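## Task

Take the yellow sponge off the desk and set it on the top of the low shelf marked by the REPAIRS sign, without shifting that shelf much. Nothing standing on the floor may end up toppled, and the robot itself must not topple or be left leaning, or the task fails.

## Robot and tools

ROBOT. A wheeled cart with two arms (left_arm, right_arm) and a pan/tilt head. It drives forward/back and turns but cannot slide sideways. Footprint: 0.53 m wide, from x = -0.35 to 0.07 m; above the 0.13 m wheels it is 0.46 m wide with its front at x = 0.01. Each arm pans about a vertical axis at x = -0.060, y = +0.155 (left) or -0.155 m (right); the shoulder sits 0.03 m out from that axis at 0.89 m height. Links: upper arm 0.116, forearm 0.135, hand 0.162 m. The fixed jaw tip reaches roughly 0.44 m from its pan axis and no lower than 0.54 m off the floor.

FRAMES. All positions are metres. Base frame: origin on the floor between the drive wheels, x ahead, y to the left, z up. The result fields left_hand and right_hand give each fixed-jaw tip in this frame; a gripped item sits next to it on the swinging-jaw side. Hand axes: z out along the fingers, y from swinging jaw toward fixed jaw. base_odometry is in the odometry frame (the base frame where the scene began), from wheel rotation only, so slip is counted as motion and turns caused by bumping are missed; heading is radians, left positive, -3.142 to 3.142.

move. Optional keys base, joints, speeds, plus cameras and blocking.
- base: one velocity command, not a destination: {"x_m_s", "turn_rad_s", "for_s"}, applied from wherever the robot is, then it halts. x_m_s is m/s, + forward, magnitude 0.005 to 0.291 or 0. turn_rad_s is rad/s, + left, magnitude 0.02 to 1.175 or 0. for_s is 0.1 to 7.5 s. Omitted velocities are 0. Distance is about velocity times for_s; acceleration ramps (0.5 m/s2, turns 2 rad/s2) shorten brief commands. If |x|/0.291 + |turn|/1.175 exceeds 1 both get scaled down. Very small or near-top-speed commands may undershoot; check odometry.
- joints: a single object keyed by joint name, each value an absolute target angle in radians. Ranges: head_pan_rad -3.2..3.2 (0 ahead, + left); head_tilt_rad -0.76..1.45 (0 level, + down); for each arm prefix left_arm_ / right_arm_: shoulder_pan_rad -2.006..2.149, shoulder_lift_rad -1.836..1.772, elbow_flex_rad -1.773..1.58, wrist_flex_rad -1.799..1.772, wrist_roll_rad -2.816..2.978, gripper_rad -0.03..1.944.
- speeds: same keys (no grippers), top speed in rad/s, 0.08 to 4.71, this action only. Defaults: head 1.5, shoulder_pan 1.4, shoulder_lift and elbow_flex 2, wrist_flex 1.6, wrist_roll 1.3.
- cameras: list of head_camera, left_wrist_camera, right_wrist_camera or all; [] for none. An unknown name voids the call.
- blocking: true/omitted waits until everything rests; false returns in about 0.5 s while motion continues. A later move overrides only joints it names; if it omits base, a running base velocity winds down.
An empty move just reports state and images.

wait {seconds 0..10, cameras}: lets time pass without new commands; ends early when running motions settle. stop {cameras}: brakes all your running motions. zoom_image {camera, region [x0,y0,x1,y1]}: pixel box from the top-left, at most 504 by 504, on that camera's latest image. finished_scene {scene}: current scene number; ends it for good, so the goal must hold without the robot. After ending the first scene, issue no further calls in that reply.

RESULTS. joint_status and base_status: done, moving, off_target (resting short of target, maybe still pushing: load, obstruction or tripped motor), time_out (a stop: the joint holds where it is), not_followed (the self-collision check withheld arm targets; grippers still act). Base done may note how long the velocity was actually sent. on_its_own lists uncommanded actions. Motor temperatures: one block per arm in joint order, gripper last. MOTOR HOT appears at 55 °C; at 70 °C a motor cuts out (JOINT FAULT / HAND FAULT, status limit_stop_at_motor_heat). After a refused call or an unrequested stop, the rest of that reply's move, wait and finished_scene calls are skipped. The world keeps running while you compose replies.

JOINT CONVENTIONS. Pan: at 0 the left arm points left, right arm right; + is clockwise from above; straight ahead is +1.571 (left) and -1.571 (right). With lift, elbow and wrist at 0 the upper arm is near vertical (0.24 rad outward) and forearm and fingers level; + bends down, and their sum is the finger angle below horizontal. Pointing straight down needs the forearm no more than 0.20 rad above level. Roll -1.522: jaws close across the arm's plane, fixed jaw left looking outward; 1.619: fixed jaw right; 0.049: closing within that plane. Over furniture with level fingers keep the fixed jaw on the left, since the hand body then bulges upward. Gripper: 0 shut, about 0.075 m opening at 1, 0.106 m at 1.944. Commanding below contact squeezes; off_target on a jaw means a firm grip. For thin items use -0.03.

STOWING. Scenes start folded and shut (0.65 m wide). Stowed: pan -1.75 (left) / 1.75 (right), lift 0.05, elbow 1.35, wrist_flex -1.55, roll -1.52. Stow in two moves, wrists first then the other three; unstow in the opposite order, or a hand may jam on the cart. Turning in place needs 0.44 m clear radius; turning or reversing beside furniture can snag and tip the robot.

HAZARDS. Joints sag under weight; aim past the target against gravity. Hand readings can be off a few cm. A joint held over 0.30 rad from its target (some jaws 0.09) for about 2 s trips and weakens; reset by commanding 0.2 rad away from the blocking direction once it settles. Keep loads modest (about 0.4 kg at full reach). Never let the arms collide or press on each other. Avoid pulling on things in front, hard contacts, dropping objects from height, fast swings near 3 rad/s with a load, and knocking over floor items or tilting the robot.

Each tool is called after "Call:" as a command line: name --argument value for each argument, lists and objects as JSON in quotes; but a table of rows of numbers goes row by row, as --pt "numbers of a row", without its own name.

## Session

Call:
move --joints '{"head_pan_rad":0.0,"head_tilt_rad":0.25}' --cameras '["all"]'

Call:
move --joints '{"head_pan_rad":-0.85,"head_tilt_rad":0.25}' --cameras '["head_camera"]'

Call:
move --joints '{"head_pan_rad":-1.7}' --cameras '["head_camera"]'

Call:
move --joints '{"head_pan_rad":-2.5}' --cameras '["head_camera"]'

Call:
move --joints '{"head_pan_rad":3.0}' --cameras '["head_camera"]'

Call:
move --joints '{"head_pan_rad":2.2}' --cameras '["head_camera"]'

Call:
move --joints '{"head_pan_rad":1.5}' --cameras '["head_camera"]'

Call:
move --joints '{"head_pan_rad":0.75}' --cameras '["head_camera"]'

Scene clock: 0.93 s.
Motor temperatures (°C): left_arm=[31 32 31 31 32 29] | right_arm=[30 29 26 27 30 29]
move: done
base_odometry: x=+0.000 y=+0.000 heading=+0.000
base_status: not commanded
joint_positions: head_pan_rad=+0.000 head_tilt_rad=+0.242 left_arm_shoulder_pan_rad=+0.000 left_arm_shoulder_lift_rad=-1.704 left_arm_elbow_flex_rad=+1.478 left_arm_wrist_flex_rad=+0.984 left_arm_wrist_roll_rad=-0.001 left_arm_gripper_rad=+0.000 right_arm_shoulder_pan_rad=+0.001 right_arm_shoulder_lift_rad=-1.670 right_arm_elbow_flex_rad=+1.496 right_arm_wrist_flex_rad=+1.032 right_arm_wrist_roll_rad=+0.000 right_arm_gripper_rad=+0.000
joint_status: all done
left_hand: x=-0.0600 y=+0.3116 z=+0.8261 quat_wxyz=(+0.395, -0.918, +0.023, +0.010)
right_hand: x=-0.0602 y=-0.3015 z=+0.8125 quat_wxyz=(+0.008, +0.023, +0.937, -0.348)
pictures: head_camera, left_wrist_camera, right_wrist_camera
Images, in order (width x height): head_camera 644x476, left_wrist_camera 644x476, right_wrist_camera 644x476.

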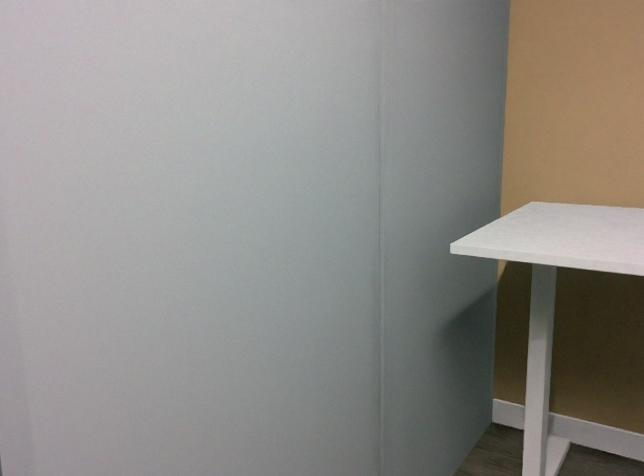

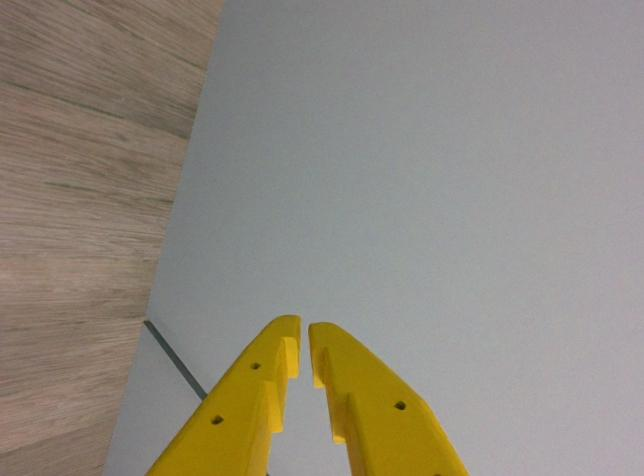

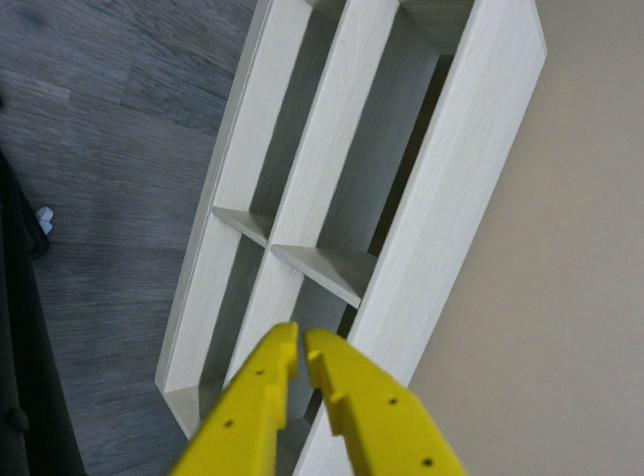

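Scene clock: 2.30 s.
move: done
base_odometry: x=+0.000 y=+0.000 heading=+0.000
base_status: not commanded
joint_positions: head_pan_rad=-0.841 head_tilt_rad=+0.242 left_arm_shoulder_pan_rad=+0.000 left_arm_shoulder_lift_rad=-1.704 left_arm_elbow_flex_rad=+1.478 left_arm_wrist_flex_rad=+0.984 left_arm_wrist_roll_rad=-0.001 left_arm_gripper_rad=+0.000 right_arm_shoulder_pan_rad=+0.001 right_arm_shoulder_lift_rad=-1.670 right_arm_elbow_flex_rad=+1.496 right_arm_wrist_flex_rad=+1.032 right_arm_wrist_roll_rad=+0.000 right_arm_gripper_rad=+0.000
joint_status: all done
left_hand: x=-0.0600 y=+0.3116 z=+0.8261 quat_wxyz=(+0.395, -0.918, +0.023, +0.010)
right_hand: x=-0.0602 y=-0.3015 z=+0.8125 quat_wxyz=(+0.008, +0.023, +0.937, -0.348)
Images, in order (width x height): head_camera 644x476.

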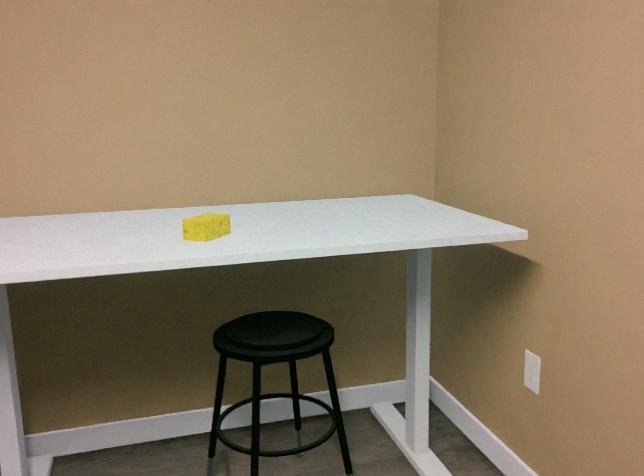

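Scene clock: 3.67 s.
move: done
base_odometry: x=+0.000 y=+0.000 heading=+0.000
base_status: not commanded
joint_positions: head_pan_rad=-1.690 head_tilt_rad=+0.242 left_arm_shoulder_pan_rad=+0.000 left_arm_shoulder_lift_rad=-1.704 left_arm_elbow_flex_rad=+1.478 left_arm_wrist_flex_rad=+0.984 left_arm_wrist_roll_rad=-0.001 left_arm_gripper_rad=+0.000 right_arm_shoulder_pan_rad=+0.001 right_arm_shoulder_lift_rad=-1.670 right_arm_elbow_flex_rad=+1.496 right_arm_wrist_flex_rad=+1.032 right_arm_wrist_roll_rad=+0.000 right_arm_gripper_rad=+0.000
joint_status: all done
left_hand: x=-0.0600 y=+0.3116 z=+0.8261 quat_wxyz=(+0.395, -0.918, +0.023, +0.010)
right_hand: x=-0.0602 y=-0.3015 z=+0.8125 quat_wxyz=(+0.008, +0.023, +0.937, -0.348)
Images, in order (width x height): head_camera 644x476.

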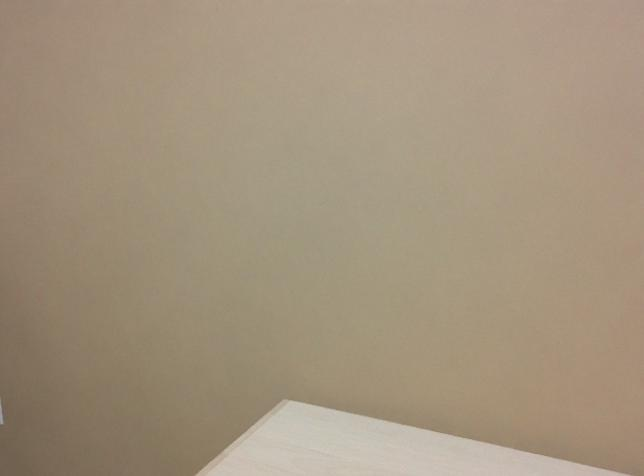

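Scene clock: 5.00 s.
move: done
base_odometry: x=+0.000 y=+0.000 heading=+0.000
base_status: not commanded
joint_positions: head_pan_rad=-2.491 head_tilt_rad=+0.242 left_arm_shoulder_pan_rad=+0.000 left_arm_shoulder_lift_rad=-1.704 left_arm_elbow_flex_rad=+1.478 left_arm_wrist_flex_rad=+0.984 left_arm_wrist_roll_rad=-0.001 left_arm_gripper_rad=+0.000 right_arm_shoulder_pan_rad=+0.001 right_arm_shoulder_lift_rad=-1.670 right_arm_elbow_flex_rad=+1.496 right_arm_wrist_flex_rad=+1.032 right_arm_wrist_roll_rad=+0.000 right_arm_gripper_rad=+0.000
joint_status: all done
left_hand: x=-0.0600 y=+0.3116 z=+0.8261 quat_wxyz=(+0.395, -0.918, +0.023, +0.010)
right_hand: x=-0.0602 y=-0.3015 z=+0.8125 quat_wxyz=(+0.008, +0.023, +0.937, -0.348)
Images, in order (width x height): head_camera 644x476.

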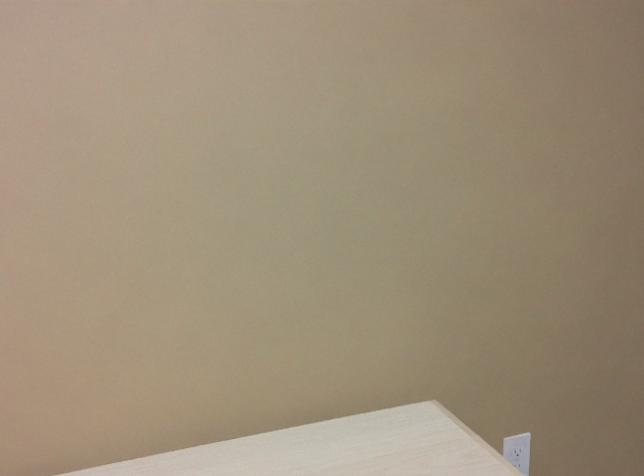

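Scene clock: 9.47 s.
move: done
base_odometry: x=+0.000 y=+0.000 heading=+0.000
base_status: not commanded
joint_positions: head_pan_rad=+2.990 head_tilt_rad=+0.242 left_arm_shoulder_pan_rad=+0.000 left_arm_shoulder_lift_rad=-1.704 left_arm_elbow_flex_rad=+1.478 left_arm_wrist_flex_rad=+0.984 left_arm_wrist_roll_rad=-0.001 left_arm_gripper_rad=+0.000 right_arm_shoulder_pan_rad=+0.001 right_arm_shoulder_lift_rad=-1.670 right_arm_elbow_flex_rad=+1.496 right_arm_wrist_flex_rad=+1.032 right_arm_wrist_roll_rad=+0.000 right_arm_gripper_rad=+0.000
joint_status: all done
left_hand: x=-0.0600 y=+0.3116 z=+0.8261 quat_wxyz=(+0.395, -0.918, +0.023, +0.010)
right_hand: x=-0.0602 y=-0.3015 z=+0.8125 quat_wxyz=(+0.008, +0.023, +0.937, -0.348)
Images, in order (width x height): head_camera 644x476.

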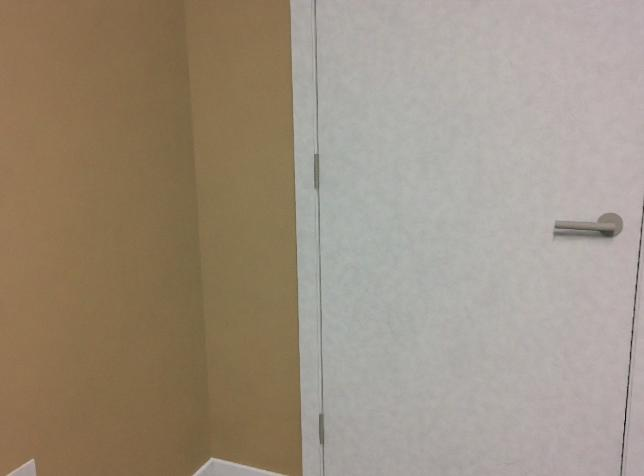

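Scene clock: 10.80 s.
move: done
base_odometry: x=+0.000 y=+0.000 heading=+0.000
base_status: not commanded
joint_positions: head_pan_rad=+2.209 head_tilt_rad=+0.242 left_arm_shoulder_pan_rad=+0.000 left_arm_shoulder_lift_rad=-1.704 left_arm_elbow_flex_rad=+1.478 left_arm_wrist_flex_rad=+0.984 left_arm_wrist_roll_rad=-0.001 left_arm_gripper_rad=+0.000 right_arm_shoulder_pan_rad=+0.001 right_arm_shoulder_lift_rad=-1.670 right_arm_elbow_flex_rad=+1.496 right_arm_wrist_flex_rad=+1.032 right_arm_wrist_roll_rad=+0.000 right_arm_gripper_rad=+0.000
joint_status: all done
left_hand: x=-0.0600 y=+0.3116 z=+0.8261 quat_wxyz=(+0.395, -0.918, +0.023, +0.010)
right_hand: x=-0.0602 y=-0.3015 z=+0.8125 quat_wxyz=(+0.008, +0.023, +0.937, -0.348)
Images, in order (width x height): head_camera 644x476.

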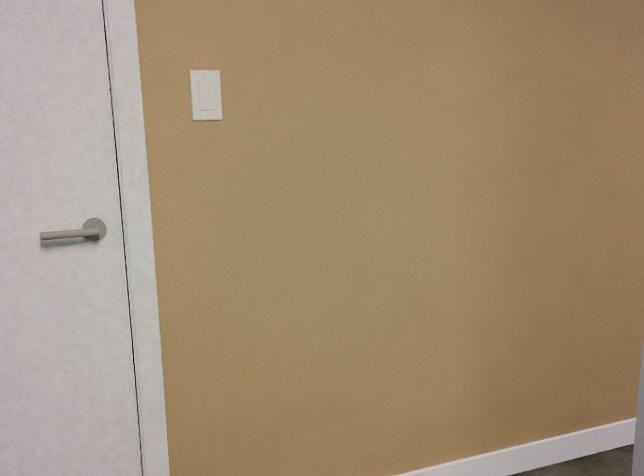

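Scene clock: 12.07 s.
move: done
base_odometry: x=+0.000 y=+0.000 heading=+0.000
base_status: not commanded
joint_positions: head_pan_rad=+1.509 head_tilt_rad=+0.242 left_arm_shoulder_pan_rad=+0.000 left_arm_shoulder_lift_rad=-1.704 left_arm_elbow_flex_rad=+1.478 left_arm_wrist_flex_rad=+0.984 left_arm_wrist_roll_rad=-0.001 left_arm_gripper_rad=+0.000 right_arm_shoulder_pan_rad=+0.001 right_arm_shoulder_lift_rad=-1.670 right_arm_elbow_flex_rad=+1.496 right_arm_wrist_flex_rad=+1.032 right_arm_wrist_roll_rad=+0.000 right_arm_gripper_rad=+0.000
joint_status: all done
left_hand: x=-0.0600 y=+0.3116 z=+0.8261 quat_wxyz=(+0.395, -0.918, +0.023, +0.010)
right_hand: x=-0.0602 y=-0.3015 z=+0.8125 quat_wxyz=(+0.008, +0.023, +0.937, -0.348)
Images, in order (width x height): head_camera 644x476.

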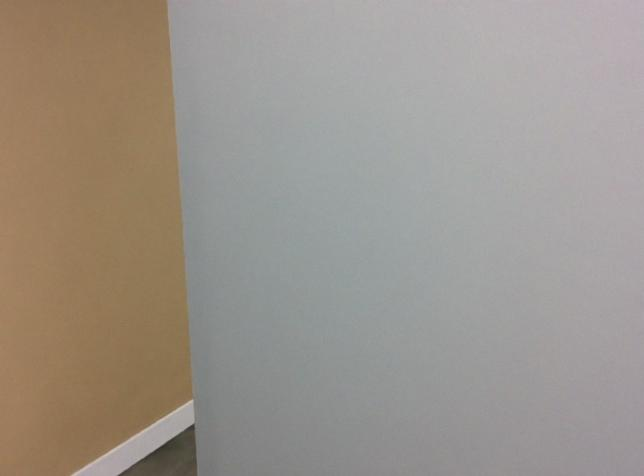

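Scene clock: 13.37 s.
move: done
base_odometry: x=+0.000 y=+0.000 heading=+0.000
base_status: not commanded
joint_positions: head_pan_rad=+0.759 head_tilt_rad=+0.242 left_arm_shoulder_pan_rad=+0.000 left_arm_shoulder_lift_rad=-1.704 left_arm_elbow_flex_rad=+1.478 left_arm_wrist_flex_rad=+0.984 left_arm_wrist_roll_rad=-0.001 left_arm_gripper_rad=+0.000 right_arm_shoulder_pan_rad=+0.001 right_arm_shoulder_lift_rad=-1.670 right_arm_elbow_flex_rad=+1.496 right_arm_wrist_flex_rad=+1.032 right_arm_wrist_roll_rad=+0.000 right_arm_gripper_rad=+0.000
joint_status: all done
left_hand: x=-0.0600 y=+0.3116 z=+0.8261 quat_wxyz=(+0.395, -0.918, +0.023, +0.010)
right_hand: x=-0.0602 y=-0.3015 z=+0.8125 quat_wxyz=(+0.008, +0.023, +0.937, -0.348)
Images, in order (width x height): head_camera 644x476.

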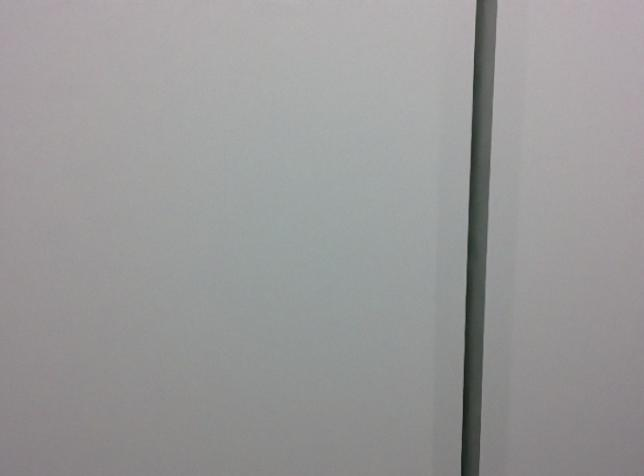

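Call:
move --joints '{"head_pan_rad":-2.1,"head_tilt_rad":-0.25}' --cameras '["head_camera"]'

Call:
move --base '{"turn_rad_s":-0.5,"for_s":1.06}'

Call:
move --joints '{"head_pan_rad":-0.1,"head_tilt_rad":0.55}' --base '{"x_m_s":0.25,"for_s":3.4}' --cameras '["head_camera"]'

Scene clock: 28.40 s.
move: done
base_odometry: x=+0.000 y=+0.000 heading=+0.000
base_status: not commanded
joint_positions: head_pan_rad=-2.091 head_tilt_rad=-0.241 left_arm_shoulder_pan_rad=+0.000 left_arm_shoulder_lift_rad=-1.704 left_arm_elbow_flex_rad=+1.478 left_arm_wrist_flex_rad=+0.984 left_arm_wrist_roll_rad=-0.001 left_arm_gripper_rad=+0.000 right_arm_shoulder_pan_rad=+0.001 right_arm_shoulder_lift_rad=-1.670 right_arm_elbow_flex_rad=+1.496 right_arm_wrist_flex_rad=+1.032 right_arm_wrist_roll_rad=+0.000 right_arm_gripper_rad=+0.000
joint_status: all done
left_hand: x=-0.0600 y=+0.3116 z=+0.8261 quat_wxyz=(+0.395, -0.918, +0.023, +0.010)
right_hand: x=-0.0602 y=-0.3015 z=+0.8125 quat_wxyz=(+0.008, +0.023, +0.937, -0.348)
Images, in order (width x height): head_camera 644x476.

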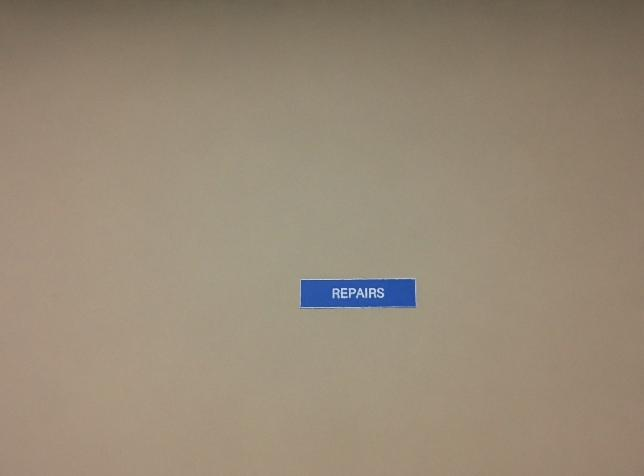

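Scene clock: 30.10 s.
move: done
base_odometry: x=+0.000 y=+0.000 heading=-0.533
base_status: done (sent for 1.07 of 1.07 s)
joint_positions: head_pan_rad=-2.091 head_tilt_rad=-0.241 left_arm_shoulder_pan_rad=+0.003 left_arm_shoulder_lift_rad=-1.704 left_arm_elbow_flex_rad=+1.478 left_arm_wrist_flex_rad=+0.984 left_arm_wrist_roll_rad=-0.001 left_arm_gripper_rad=+0.000 right_arm_shoulder_pan_rad=+0.003 right_arm_shoulder_lift_rad=-1.670 right_arm_elbow_flex_rad=+1.496 right_arm_wrist_flex_rad=+1.032 right_arm_wrist_roll_rad=+0.000 right_arm_gripper_rad=+0.000
joint_status: not commanded
left_hand: x=-0.0595 y=+0.3116 z=+0.8261 quat_wxyz=(+0.395, -0.918, +0.024, +0.009)
right_hand: x=-0.0604 y=-0.3015 z=+0.8125 quat_wxyz=(+0.008, +0.024, +0.937, -0.348)
pictures: none

Scene clock: 34.67 s.
move: done
base_odometry: x=+0.732 y=-0.433 heading=-0.533
base_status: done (sent for 3.4 of 3.4 s)
joint_positions: head_pan_rad=-0.111 head_tilt_rad=+0.544 left_arm_shoulder_pan_rad=-0.004 left_arm_shoulder_lift_rad=-1.704 left_arm_elbow_flex_rad=+1.478 left_arm_wrist_flex_rad=+0.984 left_arm_wrist_roll_rad=-0.001 left_arm_gripper_rad=+0.000 right_arm_shoulder_pan_rad=+0.000 right_arm_shoulder_lift_rad=-1.670 right_arm_elbow_flex_rad=+1.496 right_arm_wrist_flex_rad=+1.032 right_arm_wrist_roll_rad=+0.000 right_arm_gripper_rad=+0.000
joint_status: all done
left_hand: x=-0.0607 y=+0.3116 z=+0.8261 quat_wxyz=(+0.395, -0.918, +0.021, +0.011)
right_hand: x=-0.0600 y=-0.3015 z=+0.8125 quat_wxyz=(+0.009, +0.023, +0.937, -0.348)
Images, in order (width x height): head_camera 644x476.

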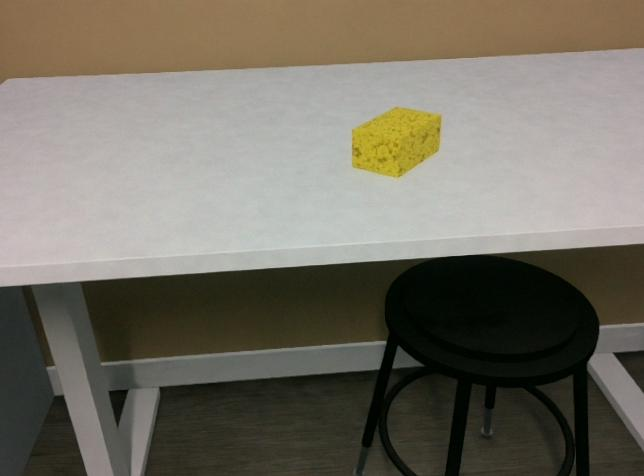

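Call:
move --joints '{"right_arm_shoulder_lift_rad":-0.1,"right_arm_elbow_flex_rad":-0.3,"right_arm_wrist_flex_rad":1.1,"right_arm_wrist_roll_rad":-1.52}'

Call:
move --joints '{"right_arm_shoulder_pan_rad":-1.9,"head_pan_rad":-0.35,"head_tilt_rad":0.75}' --base '{"x_m_s":0.2,"for_s":2.6}' --cameras '["head_camera","right_wrist_camera"]'

Scene clock: 61.93 s.
move: done
base_odometry: x=+0.732 y=-0.433 heading=-0.533
base_status: not commanded
joint_positions: head_pan_rad=-0.111 head_tilt_rad=+0.544 left_arm_shoulder_pan_rad=-0.004 left_arm_shoulder_lift_rad=-1.704 left_arm_elbow_flex_rad=+1.478 left_arm_wrist_flex_rad=+0.984 left_arm_wrist_roll_rad=-0.001 left_arm_gripper_rad=+0.000 right_arm_shoulder_pan_rad=+0.000 right_arm_shoulder_lift_rad=-0.096 right_arm_elbow_flex_rad=-0.257 right_arm_wrist_flex_rad=+1.097 right_arm_wrist_roll_rad=-1.511 right_arm_gripper_rad=+0.000
joint_status: all done
left_hand: x=-0.0607 y=+0.3116 z=+0.8261 quat_wxyz=(+0.395, -0.918, +0.021, +0.011)
right_hand: x=-0.0521 y=-0.4452 z=+0.9513 quat_wxyz=(+0.283, +0.644, +0.651, -0.286)
pictures: none

Scene clock: 65.40 s.
move: done
base_odometry: x=+1.179 y=-0.697 heading=-0.532
base_status: done (sent for 2.6 of 2.6 s)
joint_positions: head_pan_rad=-0.341 head_tilt_rad=+0.744 left_arm_shoulder_pan_rad=-0.004 left_arm_shoulder_lift_rad=-1.704 left_arm_elbow_flex_rad=+1.478 left_arm_wrist_flex_rad=+0.984 left_arm_wrist_roll_rad=-0.001 left_arm_gripper_rad=+0.000 right_arm_shoulder_pan_rad=-1.895 right_arm_shoulder_lift_rad=-0.096 right_arm_elbow_flex_rad=-0.257 right_arm_wrist_flex_rad=+1.097 right_arm_wrist_roll_rad=-1.511 right_arm_gripper_rad=+0.000
joint_status: all done
left_hand: x=-0.0607 y=+0.3116 z=+0.8261 quat_wxyz=(+0.395, -0.918, +0.021, +0.011)
right_hand: x=+0.2127 y=-0.0552 z=+0.9513 quat_wxyz=(+0.397, -0.153, +0.903, +0.063)
Images, in order (width x height): head_camera 644x476, right_wrist_camera 644x476.

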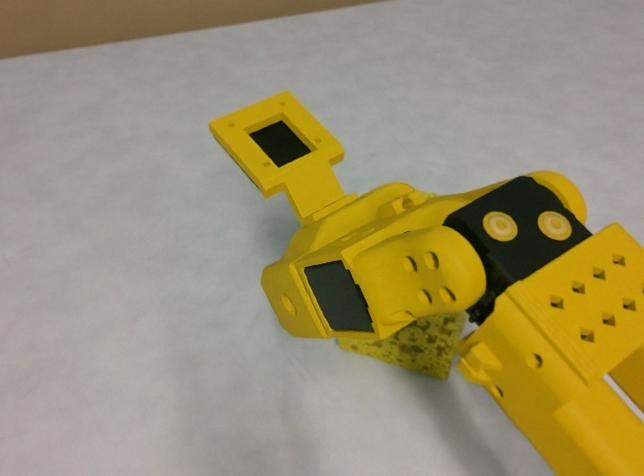

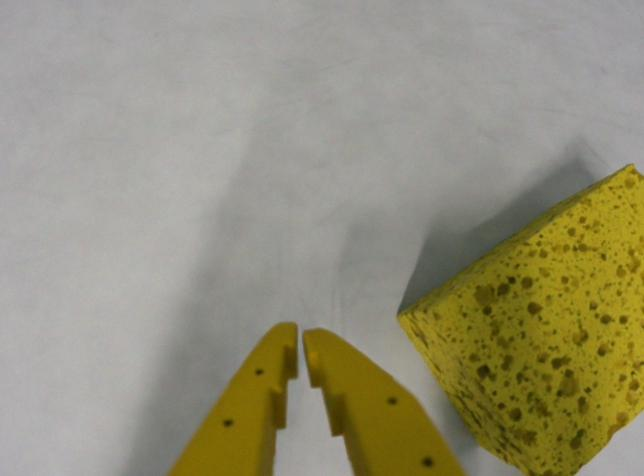

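Call:
move --joints '{"right_arm_shoulder_lift_rad":0.5,"right_arm_elbow_flex_rad":-0.9,"right_arm_wrist_flex_rad":1.7,"right_arm_shoulder_pan_rad":-1.85}' --speeds '{"right_arm_shoulder_lift_rad":0.6,"right_arm_elbow_flex_rad":0.7,"right_arm_wrist_flex_rad":0.7}' --cameras '["head_camera","right_wrist_camera"]'

Scene clock: 87.57 s.
move: done
base_odometry: x=+1.179 y=-0.697 heading=-0.532
base_status: not commanded
joint_positions: head_pan_rad=-0.341 head_tilt_rad=+0.744 left_arm_shoulder_pan_rad=-0.004 left_arm_shoulder_lift_rad=-1.704 left_arm_elbow_flex_rad=+1.478 left_arm_wrist_flex_rad=+0.984 left_arm_wrist_roll_rad=-0.001 left_arm_gripper_rad=+0.000 right_arm_shoulder_pan_rad=-1.855 right_arm_shoulder_lift_rad=+0.512 right_arm_elbow_flex_rad=-0.862 right_arm_wrist_flex_rad=+1.695 right_arm_wrist_roll_rad=-1.511 right_arm_gripper_rad=+0.000
joint_status: all done
left_hand: x=-0.0607 y=+0.3116 z=+0.8261 quat_wxyz=(+0.395, -0.918, +0.021, +0.011)
right_hand: x=+0.1975 y=-0.0717 z=+0.8731 quat_wxyz=(+0.112, -0.146, +0.983, +0.015)
Images, in order (width x height): head_camera 644x476, right_wrist_camera 644x476.

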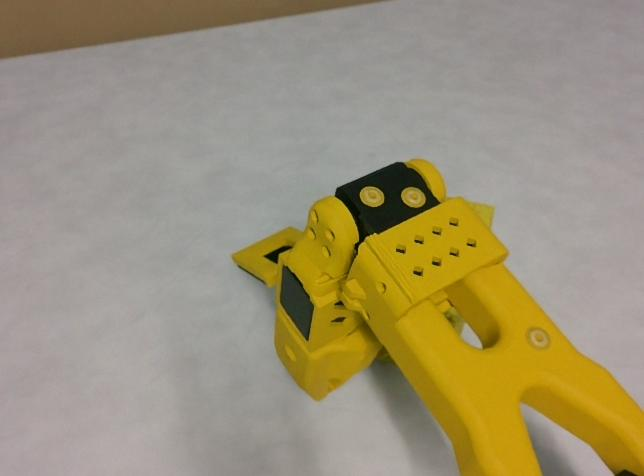

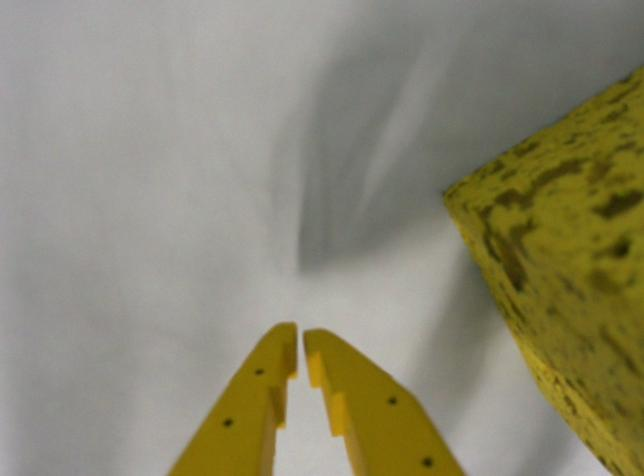

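Call:
move --joints '{"right_arm_shoulder_pan_rad":-1.45}' --speeds '{"right_arm_shoulder_pan_rad":0.3}' --cameras '["head_camera","right_wrist_camera"]'

Scene clock: 94.80 s.
move: done
base_odometry: x=+1.179 y=-0.697 heading=-0.532
base_status: not commanded
joint_positions: head_pan_rad=-0.341 head_tilt_rad=+0.744 left_arm_shoulder_pan_rad=-0.004 left_arm_shoulder_lift_rad=-1.704 left_arm_elbow_flex_rad=+1.478 left_arm_wrist_flex_rad=+0.984 left_arm_wrist_roll_rad=-0.001 left_arm_gripper_rad=+0.000 right_arm_shoulder_pan_rad=-1.459 right_arm_shoulder_lift_rad=+0.512 right_arm_elbow_flex_rad=-0.862 right_arm_wrist_flex_rad=+1.697 right_arm_wrist_roll_rad=-1.511 right_arm_gripper_rad=+0.000
joint_status: all done
left_hand: x=-0.0607 y=+0.3116 z=+0.8261 quat_wxyz=(+0.395, -0.918, +0.021, +0.011)
right_hand: x=+0.2095 y=-0.1774 z=+0.8730 quat_wxyz=(+0.112, +0.050, +0.992, -0.007)
Images, in order (width x height): head_camera 644x476, right_wrist_camera 644x476.

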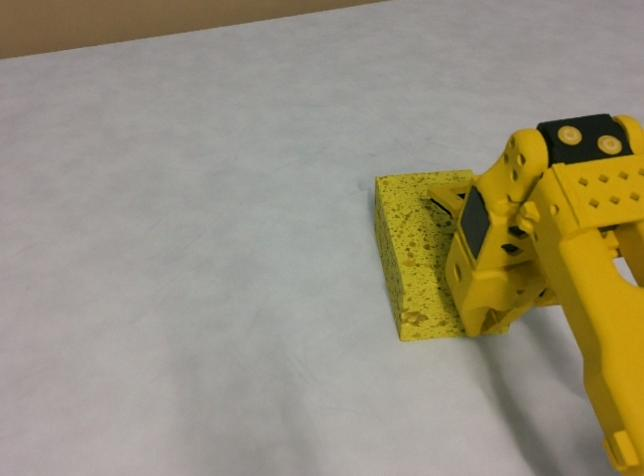

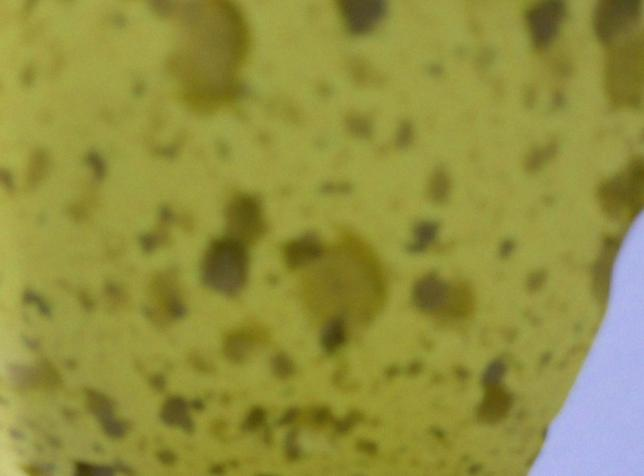

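Call:
move --joints '{"right_arm_shoulder_pan_rad":-1.8}' --speeds '{"right_arm_shoulder_pan_rad":0.6}'

Call:
move --joints '{"right_arm_elbow_flex_rad":-0.8,"right_arm_wrist_flex_rad":1.43}' --cameras '["head_camera","right_wrist_camera"]'

Scene clock: 119.97 s.
move: done
base_odometry: x=+1.179 y=-0.697 heading=-0.532
base_status: not commanded
joint_positions: head_pan_rad=-0.341 head_tilt_rad=+0.744 left_arm_shoulder_pan_rad=-0.004 left_arm_shoulder_lift_rad=-1.704 left_arm_elbow_flex_rad=+1.478 left_arm_wrist_flex_rad=+0.984 left_arm_wrist_roll_rad=-0.001 left_arm_gripper_rad=+0.000 right_arm_shoulder_pan_rad=-1.792 right_arm_shoulder_lift_rad=+0.512 right_arm_elbow_flex_rad=-0.862 right_arm_wrist_flex_rad=+1.697 right_arm_wrist_roll_rad=-1.511 right_arm_gripper_rad=+0.000
joint_status: all done
left_hand: x=-0.0607 y=+0.3116 z=+0.8261 quat_wxyz=(+0.395, -0.918, +0.021, +0.011)
right_hand: x=+0.2020 y=-0.0881 z=+0.8730 quat_wxyz=(+0.111, -0.115, +0.987, +0.012)
pictures: none

Scene clock: 120.93 s.
move: done
base_odometry: x=+1.179 y=-0.697 heading=-0.532
base_status: not commanded
joint_positions: head_pan_rad=-0.341 head_tilt_rad=+0.744 left_arm_shoulder_pan_rad=-0.004 left_arm_shoulder_lift_rad=-1.704 left_arm_elbow_flex_rad=+1.478 left_arm_wrist_flex_rad=+0.984 left_arm_wrist_roll_rad=-0.001 left_arm_gripper_rad=+0.000 right_arm_shoulder_pan_rad=-1.792 right_arm_shoulder_lift_rad=+0.513 right_arm_elbow_flex_rad=-0.797 right_arm_wrist_flex_rad=+1.439 right_arm_wrist_roll_rad=-1.511 right_arm_gripper_rad=+0.000
joint_status: all done
left_hand: x=-0.0607 y=+0.3116 z=+0.8261 quat_wxyz=(+0.395, -0.918, +0.021, +0.011)
right_hand: x=+0.2336 y=-0.0810 z=+0.8741 quat_wxyz=(+0.205, -0.114, +0.972, +0.022)
Images, in order (width x height): head_camera 644x476, right_wrist_camera 644x476.

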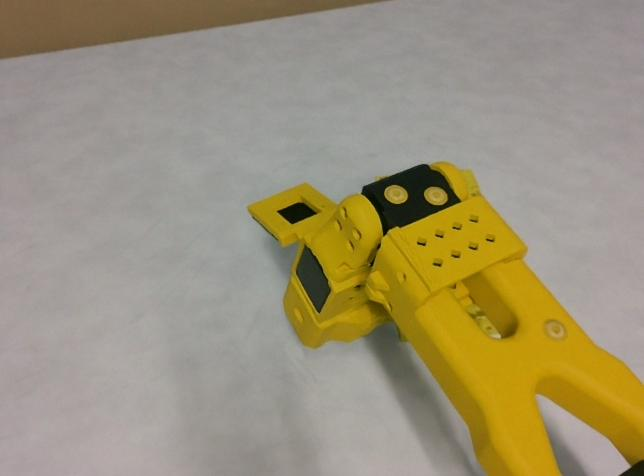

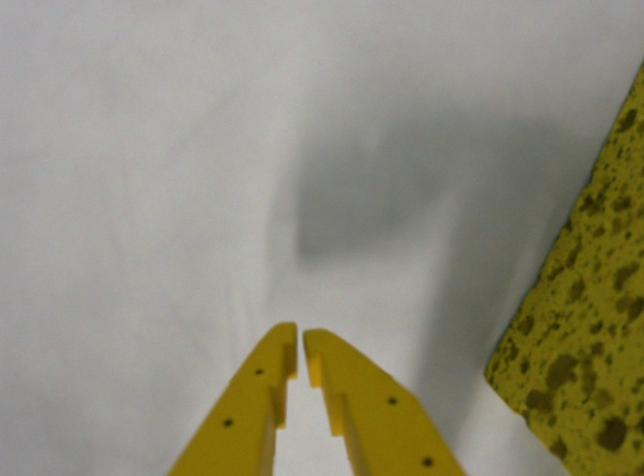

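Call:
move --joints '{"right_arm_shoulder_pan_rad":-1.42}' --speeds '{"right_arm_shoulder_pan_rad":0.3}'

Call:
move --joints '{"right_arm_shoulder_pan_rad":-1.75}' --cameras '["head_camera","right_wrist_camera"]'

Scene clock: 127.63 s.
move: done
base_odometry: x=+1.179 y=-0.697 heading=-0.532
base_status: not commanded
joint_positions: head_pan_rad=-0.341 head_tilt_rad=+0.744 left_arm_shoulder_pan_rad=-0.004 left_arm_shoulder_lift_rad=-1.704 left_arm_elbow_flex_rad=+1.478 left_arm_wrist_flex_rad=+0.984 left_arm_wrist_roll_rad=-0.001 left_arm_gripper_rad=+0.000 right_arm_shoulder_pan_rad=-1.429 right_arm_shoulder_lift_rad=+0.513 right_arm_elbow_flex_rad=-0.797 right_arm_wrist_flex_rad=+1.439 right_arm_wrist_roll_rad=-1.511 right_arm_gripper_rad=+0.000
joint_status: all done
left_hand: x=-0.0607 y=+0.3116 z=+0.8261 quat_wxyz=(+0.395, -0.918, +0.021, +0.011)
right_hand: x=+0.2407 y=-0.1902 z=+0.8741 quat_wxyz=(+0.206, +0.064, +0.976, -0.016)
pictures: none

Scene clock: 128.60 s.
move: done
base_odometry: x=+1.179 y=-0.697 heading=-0.532
base_status: not commanded
joint_positions: head_pan_rad=-0.341 head_tilt_rad=+0.744 left_arm_shoulder_pan_rad=-0.006 left_arm_shoulder_lift_rad=-1.704 left_arm_elbow_flex_rad=+1.478 left_arm_wrist_flex_rad=+0.984 left_arm_wrist_roll_rad=-0.001 left_arm_gripper_rad=+0.000 right_arm_shoulder_pan_rad=-1.742 right_arm_shoulder_lift_rad=+0.513 right_arm_elbow_flex_rad=-0.797 right_arm_wrist_flex_rad=+1.439 right_arm_wrist_roll_rad=-1.511 right_arm_gripper_rad=+0.000
joint_status: all done
left_hand: x=-0.0609 y=+0.3116 z=+0.8261 quat_wxyz=(+0.395, -0.918, +0.020, +0.011)
right_hand: x=+0.2370 y=-0.0960 z=+0.8741 quat_wxyz=(+0.206, -0.089, +0.974, +0.016)
Images, in order (width x height): head_camera 644x476, right_wrist_camera 644x476.

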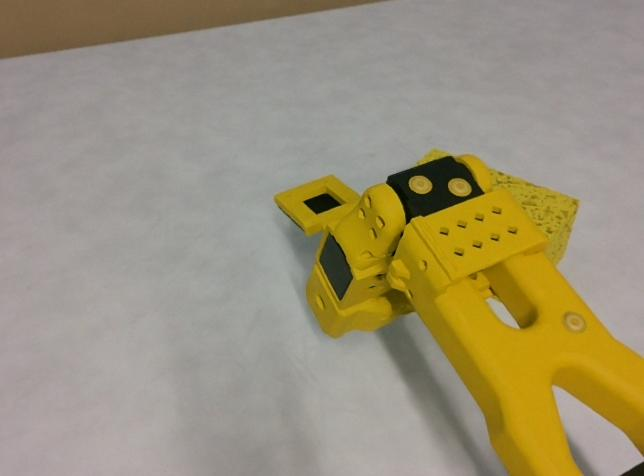

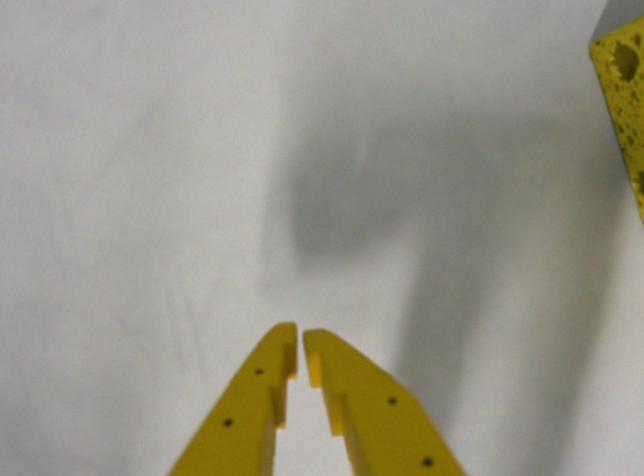

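Call:
move --joints '{"right_arm_shoulder_lift_rad":-0.1,"right_arm_elbow_flex_rad":-0.3,"right_arm_wrist_flex_rad":1.2,"right_arm_gripper_rad":1.94}'

Call:
move --joints '{"right_arm_shoulder_pan_rad":-1.2}' --cameras '["head_camera","right_wrist_camera"]'

Scene clock: 136.53 s.
move: done
base_odometry: x=+1.179 y=-0.697 heading=-0.532
base_status: not commanded
joint_positions: head_pan_rad=-0.341 head_tilt_rad=+0.744 left_arm_shoulder_pan_rad=-0.006 left_arm_shoulder_lift_rad=-1.704 left_arm_elbow_flex_rad=+1.478 left_arm_wrist_flex_rad=+0.984 left_arm_wrist_roll_rad=-0.001 left_arm_gripper_rad=+0.000 right_arm_shoulder_pan_rad=-1.743 right_arm_shoulder_lift_rad=-0.051 right_arm_elbow_flex_rad=-0.299 right_arm_wrist_flex_rad=+1.212 right_arm_wrist_roll_rad=-1.511 right_arm_gripper_rad=+1.930
joint_status: all done
left_hand: x=-0.0609 y=+0.3116 z=+0.8261 quat_wxyz=(+0.395, -0.918, +0.020, +0.011)
right_hand: x=+0.2163 y=-0.0991 z=+0.9370 quat_wxyz=(+0.346, -0.086, +0.934, +0.028)
pictures: none

Scene clock: 137.70 s.
move: done
base_odometry: x=+1.179 y=-0.697 heading=-0.532
base_status: not commanded
joint_positions: head_pan_rad=-0.341 head_tilt_rad=+0.744 left_arm_shoulder_pan_rad=-0.006 left_arm_shoulder_lift_rad=-1.704 left_arm_elbow_flex_rad=+1.478 left_arm_wrist_flex_rad=+0.984 left_arm_wrist_roll_rad=-0.001 left_arm_gripper_rad=+0.000 right_arm_shoulder_pan_rad=-1.208 right_arm_shoulder_lift_rad=-0.051 right_arm_elbow_flex_rad=-0.299 right_arm_wrist_flex_rad=+1.212 right_arm_wrist_roll_rad=-1.511 right_arm_gripper_rad=+1.930
joint_status: all done
left_hand: x=-0.0609 y=+0.3116 z=+0.8261 quat_wxyz=(+0.395, -0.918, +0.020, +0.011)
right_hand: x=+0.2062 y=-0.2479 z=+0.9370 quat_wxyz=(+0.341, +0.164, +0.923, -0.065)
Images, in order (width x height): head_camera 644x476, right_wrist_camera 644x476.

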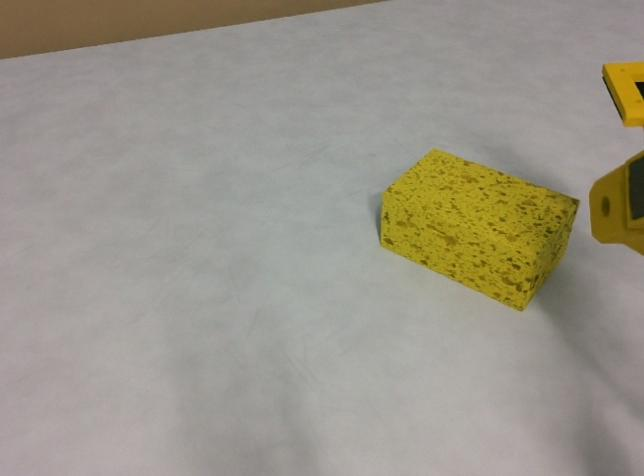

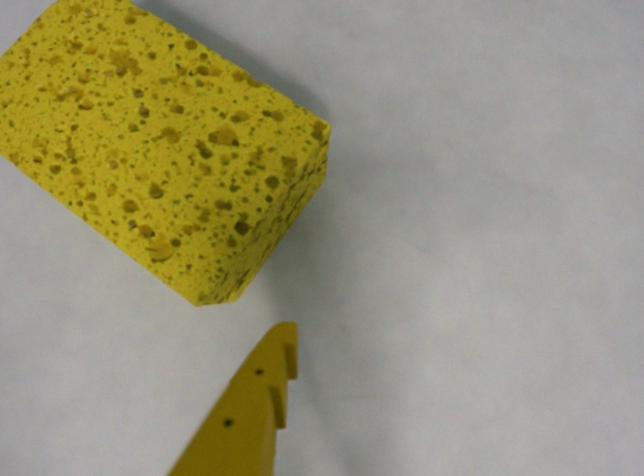

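Call:
move --joints '{"right_arm_shoulder_pan_rad":-1.05,"right_arm_gripper_rad":0.0}'

Call:
move --joints '{"right_arm_shoulder_lift_rad":0.53,"right_arm_elbow_flex_rad":-0.8,"right_arm_wrist_flex_rad":1.32}' --speeds '{"right_arm_shoulder_lift_rad":0.8,"right_arm_elbow_flex_rad":0.8,"right_arm_wrist_flex_rad":0.7}'

Call:
move --joints '{"right_arm_shoulder_pan_rad":-1.4}' --speeds '{"right_arm_shoulder_pan_rad":0.3}' --cameras '["head_camera","right_wrist_camera"]'

Scene clock: 179.10 s.
move: done
base_odometry: x=+1.179 y=-0.697 heading=-0.532
base_status: not commanded
joint_positions: head_pan_rad=-0.341 head_tilt_rad=+0.744 left_arm_shoulder_pan_rad=-0.006 left_arm_shoulder_lift_rad=-1.704 left_arm_elbow_flex_rad=+1.478 left_arm_wrist_flex_rad=+0.984 left_arm_wrist_roll_rad=-0.001 left_arm_gripper_rad=+0.000 right_arm_shoulder_pan_rad=-1.059 right_arm_shoulder_lift_rad=-0.051 right_arm_elbow_flex_rad=-0.299 right_arm_wrist_flex_rad=+1.212 right_arm_wrist_roll_rad=-1.511 right_arm_gripper_rad=+0.008
joint_status: all done
left_hand: x=-0.0609 y=+0.3116 z=+0.8261 quat_wxyz=(+0.395, -0.918, +0.020, +0.011)
right_hand: x=+0.1895 y=-0.2863 z=+0.9370 quat_wxyz=(+0.335, +0.232, +0.909, -0.090)
pictures: none

Scene clock: 180.47 s.
move: done
base_odometry: x=+1.179 y=-0.697 heading=-0.532
base_status: not commanded
joint_positions: head_pan_rad=-0.341 head_tilt_rad=+0.744 left_arm_shoulder_pan_rad=-0.006 left_arm_shoulder_lift_rad=-1.704 left_arm_elbow_flex_rad=+1.478 left_arm_wrist_flex_rad=+0.984 left_arm_wrist_roll_rad=-0.001 left_arm_gripper_rad=+0.000 right_arm_shoulder_pan_rad=-1.059 right_arm_shoulder_lift_rad=+0.544 right_arm_elbow_flex_rad=-0.761 right_arm_wrist_flex_rad=+1.318 right_arm_wrist_roll_rad=-1.511 right_arm_gripper_rad=+0.008
joint_status: all done
left_hand: x=-0.0609 y=+0.3116 z=+0.8261 quat_wxyz=(+0.395, -0.918, +0.020, +0.011)
right_hand: x=+0.2190 y=-0.3029 z=+0.8666 quat_wxyz=(+0.225, +0.241, +0.942, -0.060)
pictures: none

Scene clock: 182.37 s.
move: done
base_odometry: x=+1.179 y=-0.697 heading=-0.532
base_status: not commanded
joint_positions: head_pan_rad=-0.341 head_tilt_rad=+0.744 left_arm_shoulder_pan_rad=-0.004 left_arm_shoulder_lift_rad=-1.704 left_arm_elbow_flex_rad=+1.478 left_arm_wrist_flex_rad=+0.984 left_arm_wrist_roll_rad=-0.001 left_arm_gripper_rad=+0.000 right_arm_shoulder_pan_rad=-1.393 right_arm_shoulder_lift_rad=+0.544 right_arm_elbow_flex_rad=-0.761 right_arm_wrist_flex_rad=+1.318 right_arm_wrist_roll_rad=-1.511 right_arm_gripper_rad=+0.008
joint_status: all done
left_hand: x=-0.0607 y=+0.3116 z=+0.8261 quat_wxyz=(+0.395, -0.918, +0.021, +0.011)
right_hand: x=+0.2520 y=-0.2031 z=+0.8666 quat_wxyz=(+0.232, +0.081, +0.969, -0.022)
Images, in order (width x height): head_camera 644x476, right_wrist_camera 644x476.

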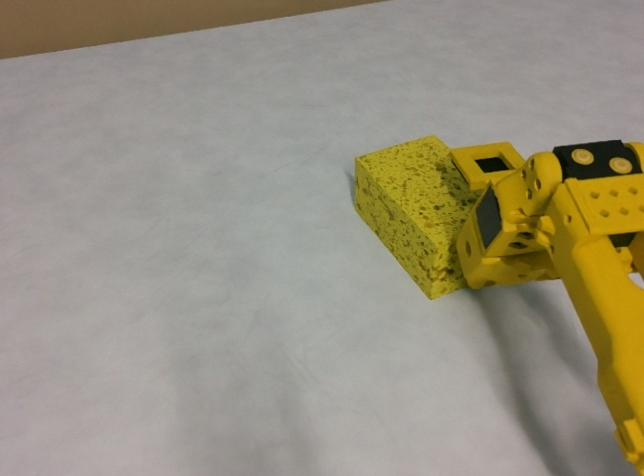

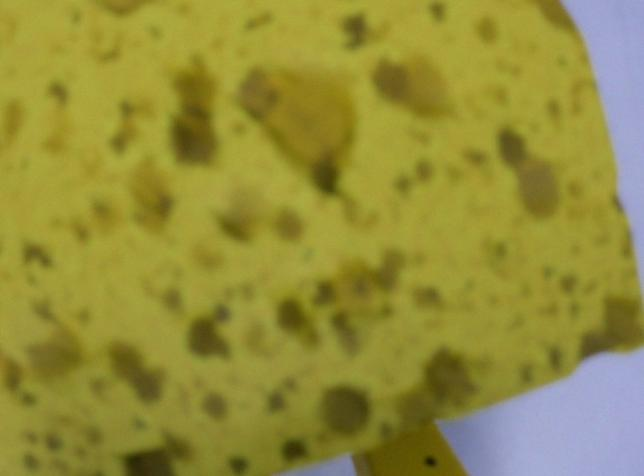

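Call:
move --joints '{"right_arm_shoulder_lift_rad":-0.1,"right_arm_elbow_flex_rad":-0.6}'

Call:
move --joints '{"right_arm_shoulder_lift_rad":0.15,"right_arm_elbow_flex_rad":-0.3,"right_arm_wrist_flex_rad":0.65,"right_arm_gripper_rad":1.94,"right_arm_shoulder_pan_rad":-1.52}' --cameras '["head_camera","right_wrist_camera"]'

Scene clock: 199.17 s.
move: done
base_odometry: x=+1.179 y=-0.697 heading=-0.532
base_status: not commanded
joint_positions: head_pan_rad=-0.341 head_tilt_rad=+0.744 left_arm_shoulder_pan_rad=-0.004 left_arm_shoulder_lift_rad=-1.704 left_arm_elbow_flex_rad=+1.478 left_arm_wrist_flex_rad=+0.984 left_arm_wrist_roll_rad=-0.001 left_arm_gripper_rad=+0.000 right_arm_shoulder_pan_rad=-1.393 right_arm_shoulder_lift_rad=-0.053 right_arm_elbow_flex_rad=-0.598 right_arm_wrist_flex_rad=+1.318 right_arm_wrist_roll_rad=-1.511 right_arm_gripper_rad=+0.008
joint_status: all done
left_hand: x=-0.0607 y=+0.3116 z=+0.8261 quat_wxyz=(+0.395, -0.918, +0.021, +0.011)
right_hand: x=+0.2195 y=-0.1973 z=+0.9942 quat_wxyz=(+0.435, +0.075, +0.897, -0.041)
pictures: none

Scene clock: 200.67 s.
move: done
base_odometry: x=+1.179 y=-0.697 heading=-0.532
base_status: not commanded
joint_positions: head_pan_rad=-0.341 head_tilt_rad=+0.744 left_arm_shoulder_pan_rad=-0.004 left_arm_shoulder_lift_rad=-1.704 left_arm_elbow_flex_rad=+1.478 left_arm_wrist_flex_rad=+0.984 left_arm_wrist_roll_rad=-0.001 left_arm_gripper_rad=+0.000 right_arm_shoulder_pan_rad=-1.513 right_arm_shoulder_lift_rad=+0.160 right_arm_elbow_flex_rad=-0.296 right_arm_wrist_flex_rad=+0.664 right_arm_wrist_roll_rad=-1.511 right_arm_gripper_rad=+1.930
joint_status: all done
left_hand: x=-0.0607 y=+0.3116 z=+0.8261 quat_wxyz=(+0.395, -0.918, +0.021, +0.011)
right_hand: x=+0.2873 y=-0.1674 z=+0.9427 quat_wxyz=(+0.497, +0.020, +0.867, -0.017)
Images, in order (width x height): head_camera 644x476, right_wrist_camera 644x476.

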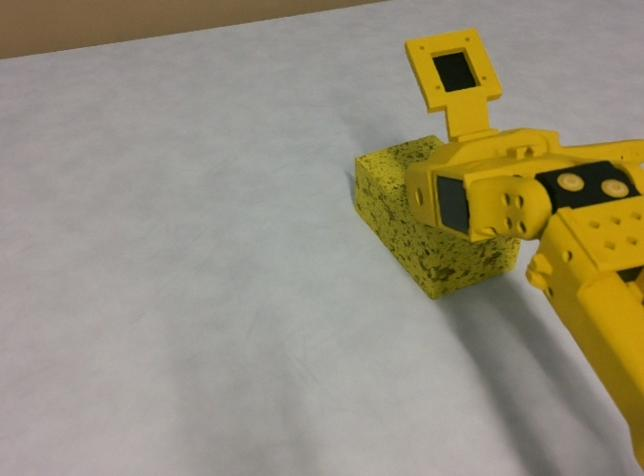

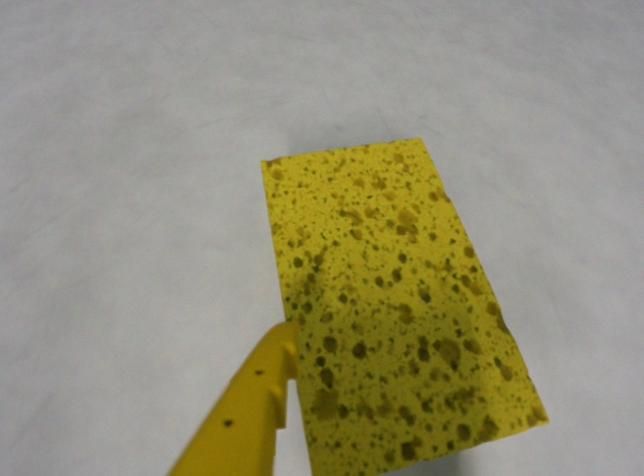

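Call:
move --joints '{"right_arm_shoulder_pan_rad":-1.585}'

Call:
move --joints '{"right_arm_shoulder_lift_rad":0.42,"right_arm_elbow_flex_rad":-0.29,"right_arm_wrist_flex_rad":0.6}' --speeds '{"right_arm_shoulder_lift_rad":0.3}' --cameras '["head_camera","right_wrist_camera"]'

Scene clock: 209.90 s.
move: done
base_odometry: x=+1.179 y=-0.697 heading=-0.532
base_status: not commanded
joint_positions: head_pan_rad=-0.341 head_tilt_rad=+0.744 left_arm_shoulder_pan_rad=-0.006 left_arm_shoulder_lift_rad=-1.704 left_arm_elbow_flex_rad=+1.478 left_arm_wrist_flex_rad=+0.984 left_arm_wrist_roll_rad=-0.001 left_arm_gripper_rad=+0.000 right_arm_shoulder_pan_rad=-1.580 right_arm_shoulder_lift_rad=+0.160 right_arm_elbow_flex_rad=-0.296 right_arm_wrist_flex_rad=+0.664 right_arm_wrist_roll_rad=-1.511 right_arm_gripper_rad=+1.930
joint_status: all done
left_hand: x=-0.0609 y=+0.3116 z=+0.8261 quat_wxyz=(+0.395, -0.918, +0.020, +0.011)
right_hand: x=+0.2873 y=-0.1439 z=+0.9427 quat_wxyz=(+0.498, -0.009, +0.867, +0.000)
pictures: none

Scene clock: 211.23 s.
move: done
base_odometry: x=+1.179 y=-0.697 heading=-0.532
base_status: not commanded
joint_positions: head_pan_rad=-0.341 head_tilt_rad=+0.744 left_arm_shoulder_pan_rad=-0.006 left_arm_shoulder_lift_rad=-1.704 left_arm_elbow_flex_rad=+1.478 left_arm_wrist_flex_rad=+0.984 left_arm_wrist_roll_rad=-0.001 left_arm_gripper_rad=+0.000 right_arm_shoulder_pan_rad=-1.580 right_arm_shoulder_lift_rad=+0.427 right_arm_elbow_flex_rad=-0.288 right_arm_wrist_flex_rad=+0.609 right_arm_wrist_roll_rad=-1.523 right_arm_gripper_rad=+1.930
joint_status: all done
left_hand: x=-0.0609 y=+0.3116 z=+0.8261 quat_wxyz=(+0.395, -0.918, +0.020, +0.011)
right_hand: x=+0.2943 y=-0.1438 z=+0.8619 quat_wxyz=(+0.400, -0.004, +0.917, +0.002)
Images, in order (width x height): head_camera 644x476, right_wrist_camera 644x476.

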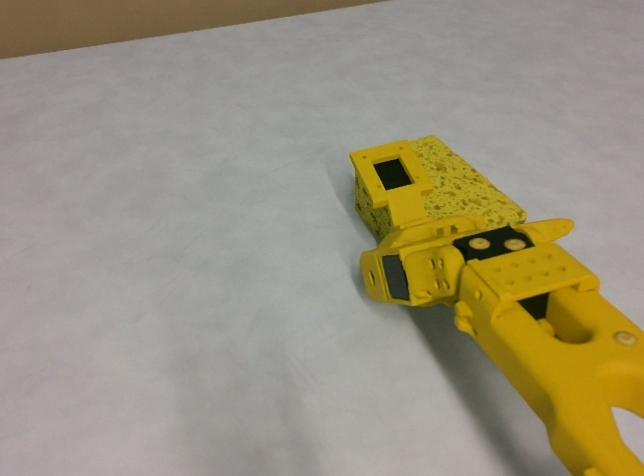

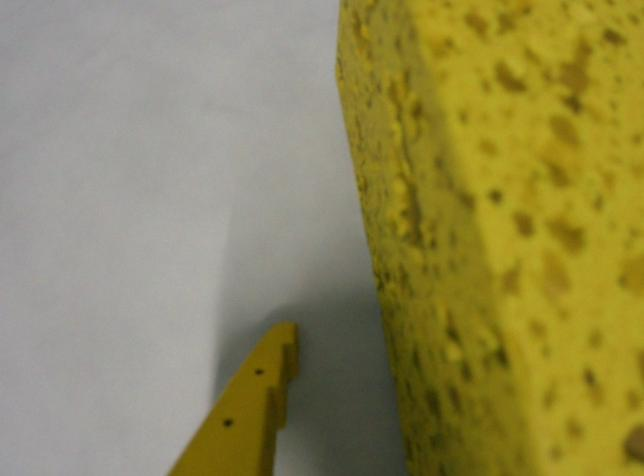

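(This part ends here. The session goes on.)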